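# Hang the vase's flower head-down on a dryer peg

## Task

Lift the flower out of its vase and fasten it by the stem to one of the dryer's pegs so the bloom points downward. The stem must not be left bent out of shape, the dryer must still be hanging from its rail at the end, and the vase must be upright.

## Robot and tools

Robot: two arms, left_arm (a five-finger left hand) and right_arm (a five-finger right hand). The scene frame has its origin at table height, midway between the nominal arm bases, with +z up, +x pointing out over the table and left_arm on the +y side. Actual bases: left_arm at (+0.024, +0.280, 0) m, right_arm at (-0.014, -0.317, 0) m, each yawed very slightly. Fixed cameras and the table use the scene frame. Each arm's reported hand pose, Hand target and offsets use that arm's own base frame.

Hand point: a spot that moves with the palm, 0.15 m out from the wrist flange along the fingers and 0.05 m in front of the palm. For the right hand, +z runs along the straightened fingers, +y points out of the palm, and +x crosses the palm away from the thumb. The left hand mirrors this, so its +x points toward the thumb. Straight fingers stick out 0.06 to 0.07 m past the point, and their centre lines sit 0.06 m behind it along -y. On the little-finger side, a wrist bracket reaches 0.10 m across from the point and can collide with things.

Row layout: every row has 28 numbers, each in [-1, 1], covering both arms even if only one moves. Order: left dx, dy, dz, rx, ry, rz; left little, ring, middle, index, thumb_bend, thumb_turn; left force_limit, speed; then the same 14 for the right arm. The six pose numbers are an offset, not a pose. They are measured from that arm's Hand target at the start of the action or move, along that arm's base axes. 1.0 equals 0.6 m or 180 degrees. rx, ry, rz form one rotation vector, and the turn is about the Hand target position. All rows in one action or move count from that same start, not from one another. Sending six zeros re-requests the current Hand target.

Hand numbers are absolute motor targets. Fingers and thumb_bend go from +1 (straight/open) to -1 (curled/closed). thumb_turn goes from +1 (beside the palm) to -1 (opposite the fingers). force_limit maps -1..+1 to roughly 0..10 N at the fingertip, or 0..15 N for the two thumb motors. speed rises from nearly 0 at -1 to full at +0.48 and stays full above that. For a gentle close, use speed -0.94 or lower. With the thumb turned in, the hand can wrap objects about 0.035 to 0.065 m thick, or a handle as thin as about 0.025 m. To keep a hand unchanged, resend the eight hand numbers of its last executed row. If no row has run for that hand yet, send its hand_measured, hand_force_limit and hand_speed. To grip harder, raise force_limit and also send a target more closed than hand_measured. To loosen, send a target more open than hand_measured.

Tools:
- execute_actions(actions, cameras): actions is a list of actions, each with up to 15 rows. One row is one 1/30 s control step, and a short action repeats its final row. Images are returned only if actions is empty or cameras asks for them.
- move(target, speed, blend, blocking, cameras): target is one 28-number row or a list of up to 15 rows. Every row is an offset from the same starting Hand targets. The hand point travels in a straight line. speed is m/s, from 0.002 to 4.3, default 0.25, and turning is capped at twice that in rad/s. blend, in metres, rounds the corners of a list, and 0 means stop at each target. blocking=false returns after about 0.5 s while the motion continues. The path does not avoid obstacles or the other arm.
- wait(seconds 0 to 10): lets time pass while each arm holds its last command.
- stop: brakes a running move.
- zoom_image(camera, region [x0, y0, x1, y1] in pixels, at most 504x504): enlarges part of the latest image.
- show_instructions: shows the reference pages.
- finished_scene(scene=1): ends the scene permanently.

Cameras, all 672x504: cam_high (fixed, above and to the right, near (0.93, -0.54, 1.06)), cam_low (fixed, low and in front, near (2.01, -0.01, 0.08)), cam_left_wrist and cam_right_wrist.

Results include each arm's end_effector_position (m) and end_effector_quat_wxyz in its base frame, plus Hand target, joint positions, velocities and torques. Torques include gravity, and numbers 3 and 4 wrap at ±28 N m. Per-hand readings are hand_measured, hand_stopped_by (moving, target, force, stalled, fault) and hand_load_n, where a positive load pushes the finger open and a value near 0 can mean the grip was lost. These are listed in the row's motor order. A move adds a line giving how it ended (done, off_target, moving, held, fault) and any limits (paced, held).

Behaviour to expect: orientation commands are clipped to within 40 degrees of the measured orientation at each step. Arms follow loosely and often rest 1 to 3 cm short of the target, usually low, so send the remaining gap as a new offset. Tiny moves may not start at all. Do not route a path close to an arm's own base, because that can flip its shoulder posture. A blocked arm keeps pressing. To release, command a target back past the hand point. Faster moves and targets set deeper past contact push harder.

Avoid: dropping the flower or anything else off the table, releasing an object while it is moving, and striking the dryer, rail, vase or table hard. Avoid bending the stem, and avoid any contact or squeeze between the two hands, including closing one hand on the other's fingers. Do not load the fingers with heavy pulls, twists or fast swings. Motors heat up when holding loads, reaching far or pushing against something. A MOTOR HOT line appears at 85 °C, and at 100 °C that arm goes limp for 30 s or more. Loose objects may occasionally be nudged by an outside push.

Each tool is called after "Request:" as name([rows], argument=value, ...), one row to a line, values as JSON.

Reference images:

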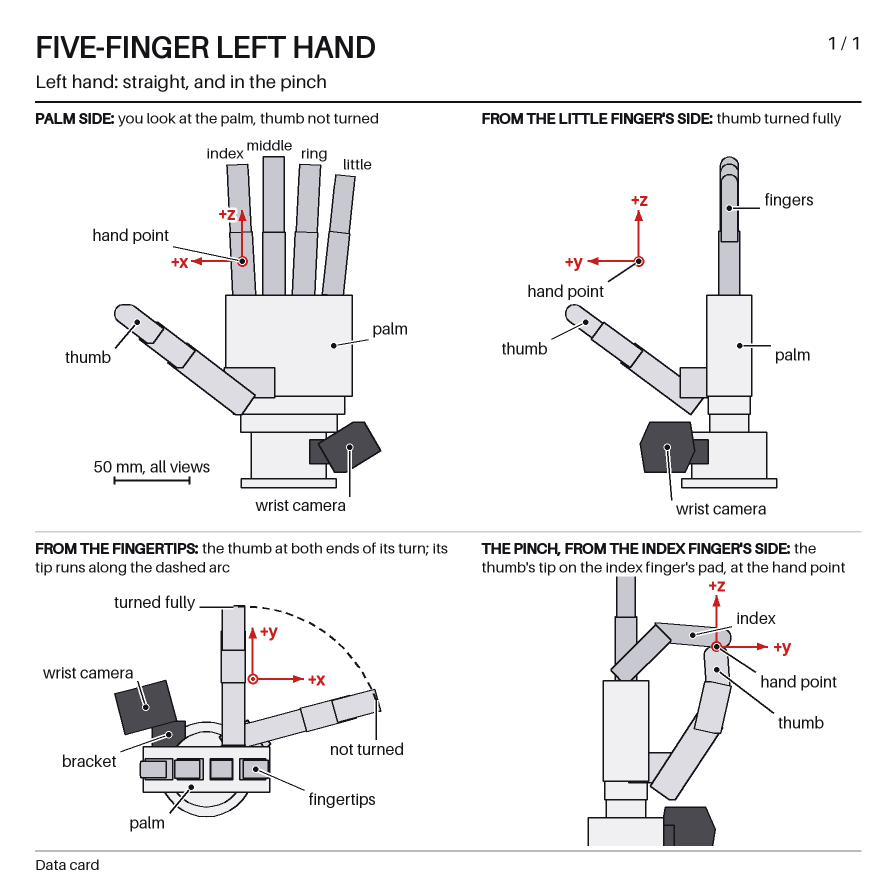

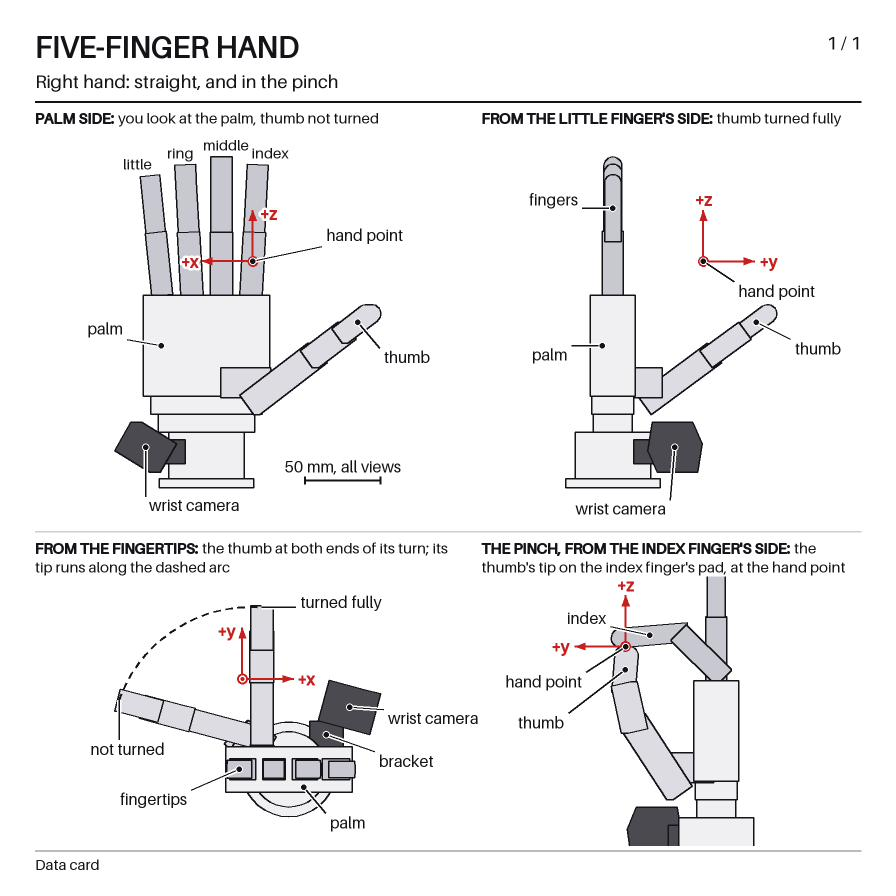

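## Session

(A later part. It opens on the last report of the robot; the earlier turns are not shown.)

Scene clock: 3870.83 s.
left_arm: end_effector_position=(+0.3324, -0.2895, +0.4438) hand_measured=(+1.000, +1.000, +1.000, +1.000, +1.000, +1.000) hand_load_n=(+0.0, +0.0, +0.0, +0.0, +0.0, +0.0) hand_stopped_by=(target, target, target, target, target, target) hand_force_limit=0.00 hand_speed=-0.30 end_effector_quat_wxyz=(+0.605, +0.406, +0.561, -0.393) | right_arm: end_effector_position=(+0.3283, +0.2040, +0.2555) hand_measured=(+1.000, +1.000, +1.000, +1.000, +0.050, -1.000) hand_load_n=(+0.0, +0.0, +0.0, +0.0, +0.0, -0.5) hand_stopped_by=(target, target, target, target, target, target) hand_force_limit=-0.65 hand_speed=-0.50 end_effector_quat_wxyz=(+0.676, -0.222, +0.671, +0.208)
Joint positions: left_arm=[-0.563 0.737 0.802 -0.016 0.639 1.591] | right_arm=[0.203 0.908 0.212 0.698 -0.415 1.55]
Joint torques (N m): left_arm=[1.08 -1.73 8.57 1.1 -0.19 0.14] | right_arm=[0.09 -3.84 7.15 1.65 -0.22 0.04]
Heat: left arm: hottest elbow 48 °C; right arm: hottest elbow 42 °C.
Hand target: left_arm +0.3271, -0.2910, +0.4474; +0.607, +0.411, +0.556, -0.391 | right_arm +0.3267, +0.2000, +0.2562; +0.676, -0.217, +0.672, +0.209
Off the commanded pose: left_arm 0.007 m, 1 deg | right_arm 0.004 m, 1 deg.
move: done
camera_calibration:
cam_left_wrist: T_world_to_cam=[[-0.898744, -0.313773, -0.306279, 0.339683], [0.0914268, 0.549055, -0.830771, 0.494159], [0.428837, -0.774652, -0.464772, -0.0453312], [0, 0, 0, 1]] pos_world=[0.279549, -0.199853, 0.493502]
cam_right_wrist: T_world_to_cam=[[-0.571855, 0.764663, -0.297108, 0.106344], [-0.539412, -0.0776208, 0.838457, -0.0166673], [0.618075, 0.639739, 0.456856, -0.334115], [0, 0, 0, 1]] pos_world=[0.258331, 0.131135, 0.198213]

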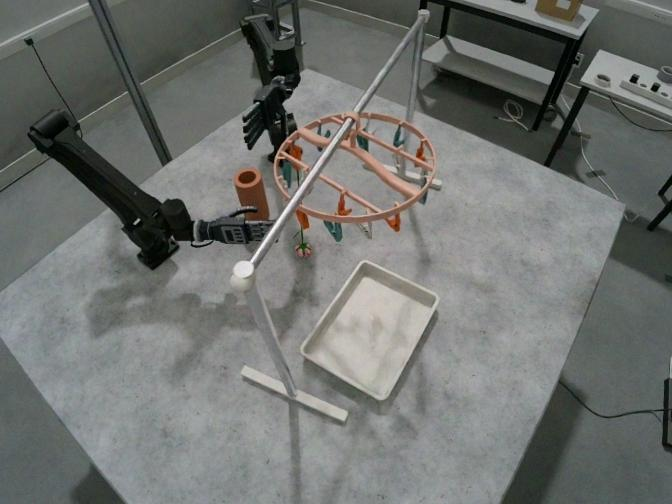

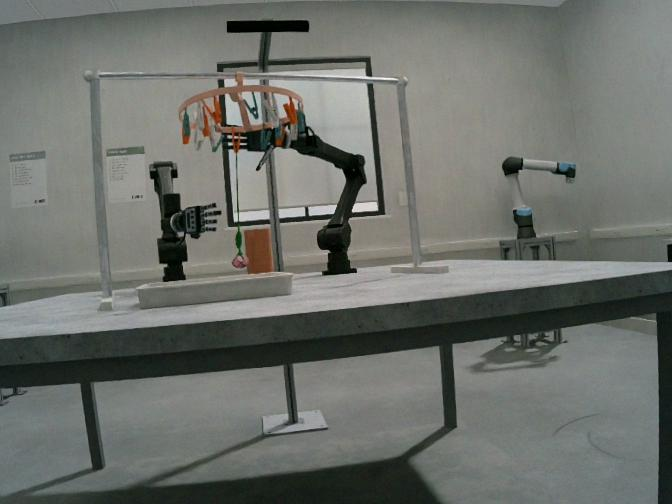

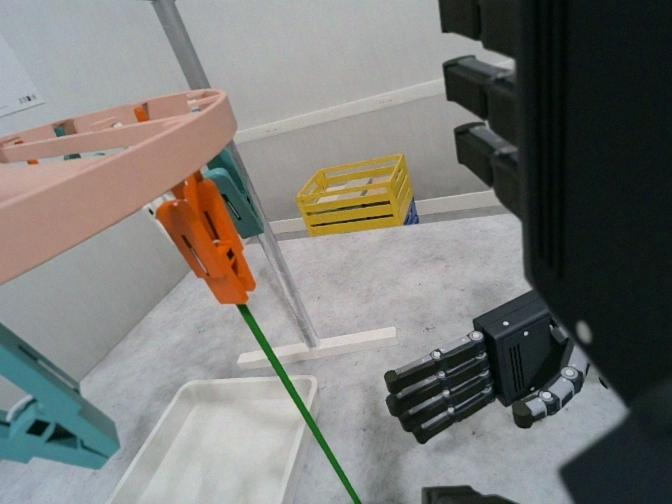

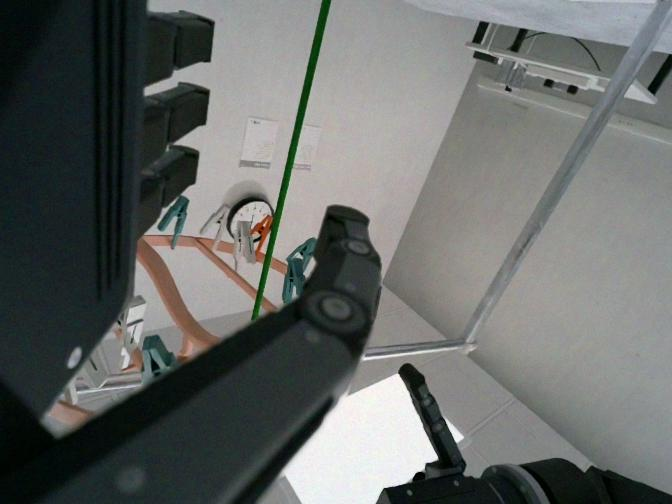

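Request:
move(target=[-0.12,0.03,0.0,0,0,0,1,1,1,1,1,1,0.0,-0.3,-0.05,-0.05,0.0,0,0,0,1,1,1,1,0.05,-1,-0.65,-0.5], speed=0.12, cameras=["all"])

Request:
zoom_image(camera="cam_low", region=[160, 70, 320, 290])

Request:
zoom_image(camera="cam_high", region=[220, 100, 450, 270])

Scene clock: 3878.33 s.
left_arm: end_effector_position=(+0.2562, -0.2710, +0.4487) hand_measured=(+1.000, +1.000, +1.000, +1.000, +1.000, +1.000) hand_load_n=(+0.0, +0.0, +0.0, +0.0, +0.0, +0.0) hand_stopped_by=(target, target, target, target, target, target) hand_force_limit=0.00 hand_speed=-0.30 end_effector_quat_wxyz=(+0.608, +0.406, +0.557, -0.395) | right_arm: end_effector_position=(+0.2982, +0.1731, +0.2560) hand_measured=(+1.000, +1.000, +1.000, +1.000, +0.050, -1.000) hand_load_n=(+0.0, +0.0, +0.0, +0.0, +0.0, +0.0) hand_stopped_by=(target, target, target, target, target, target) hand_force_limit=-0.65 hand_speed=-0.50 end_effector_quat_wxyz=(+0.676, -0.222, +0.671, +0.208)
Joint positions: left_arm=[-0.707 0.508 0.741 -0.175 0.498 1.597] | right_arm=[0.065 0.701 0.149 0.554 -0.553 1.55]
Joint torques (N m): left_arm=[1.26 1.38 8.44 1.14 -0.19 0.17] | right_arm=[0.15 -1.85 7.9 1.57 -0.23 0.06]
Heat: left arm: hottest elbow 48 °C; right arm: hottest elbow 41 °C.
Hand target: left_arm +0.2551, -0.2730, +0.4474; +0.607, +0.411, +0.556, -0.391 | right_arm +0.2967, +0.1700, +0.2562; +0.676, -0.217, +0.672, +0.209
Off the commanded pose: left_arm 0.003 m, 1 deg | right_arm 0.003 m, 1 deg.
move: done
camera_calibration:
cam_left_wrist: T_world_to_cam=[[-0.897402, -0.313666, -0.310295, 0.280043], [0.0992442, 0.541751, -0.83466, 0.492791], [0.429907, -0.77982, -0.455039, -0.00222489], [0, 0, 0, 1]] pos_world=[0.203361, -0.180865, 0.497196]
cam_right_wrist: T_world_to_cam=[[-0.571879, 0.764601, -0.29722, 0.112943], [-0.5394, -0.077504, 0.838475, -0.0357398], [0.618063, 0.639827, 0.456748, -0.295956], [0, 0, 0, 1]] pos_world=[0.228231, 0.100235, 0.198713]

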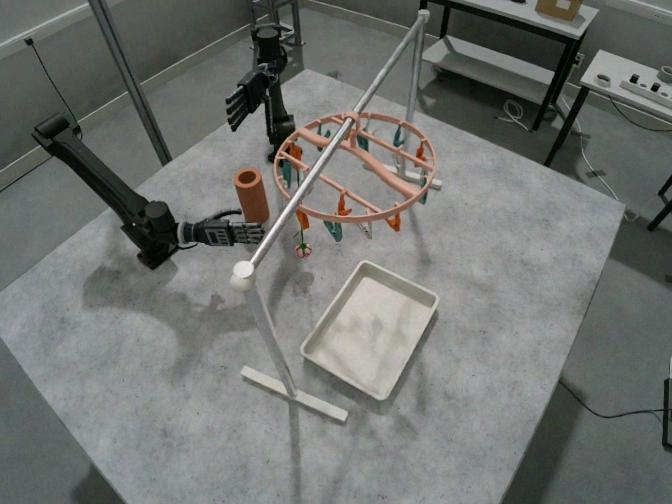

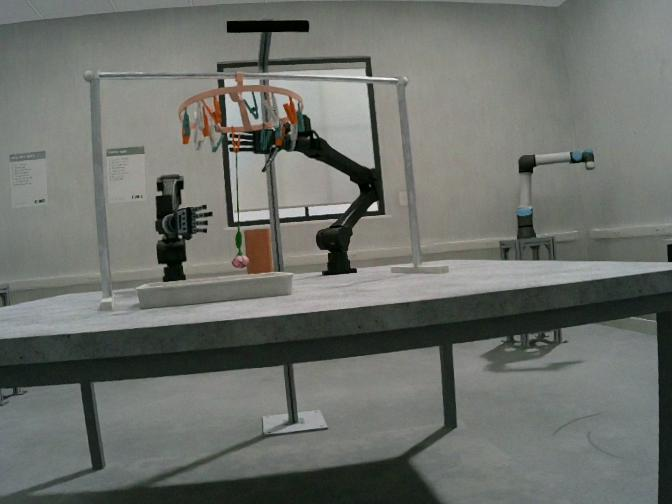

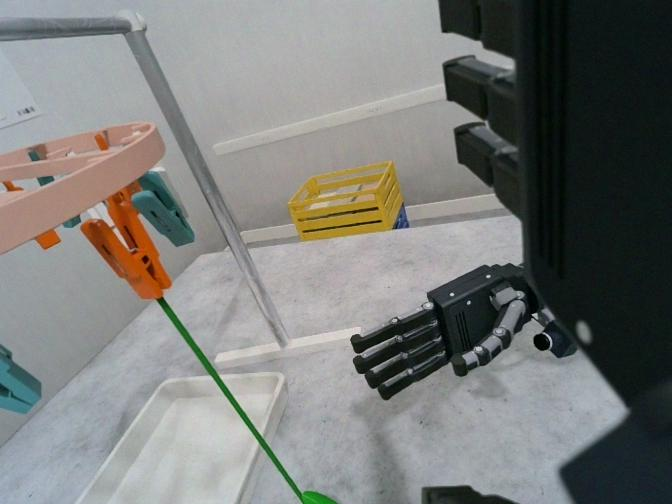

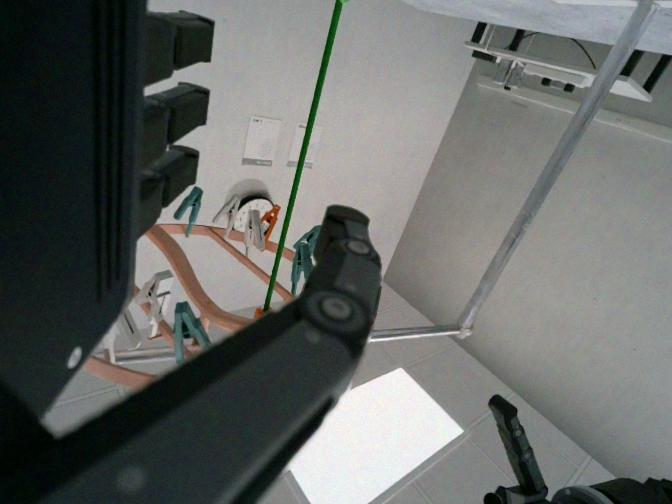

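Scaled by 2.291.

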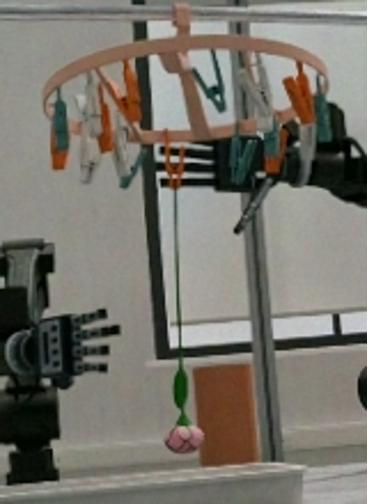

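Scaled by 2.191.

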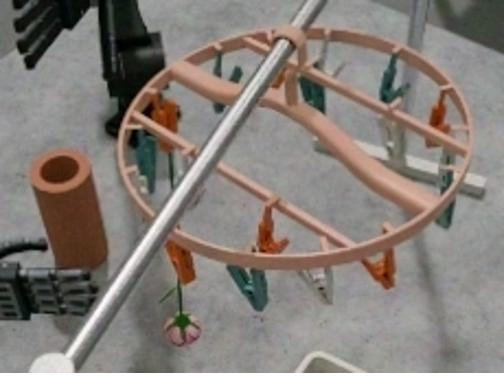

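Request:
finished_scene(scene=1)

The scene is finished: the task was done.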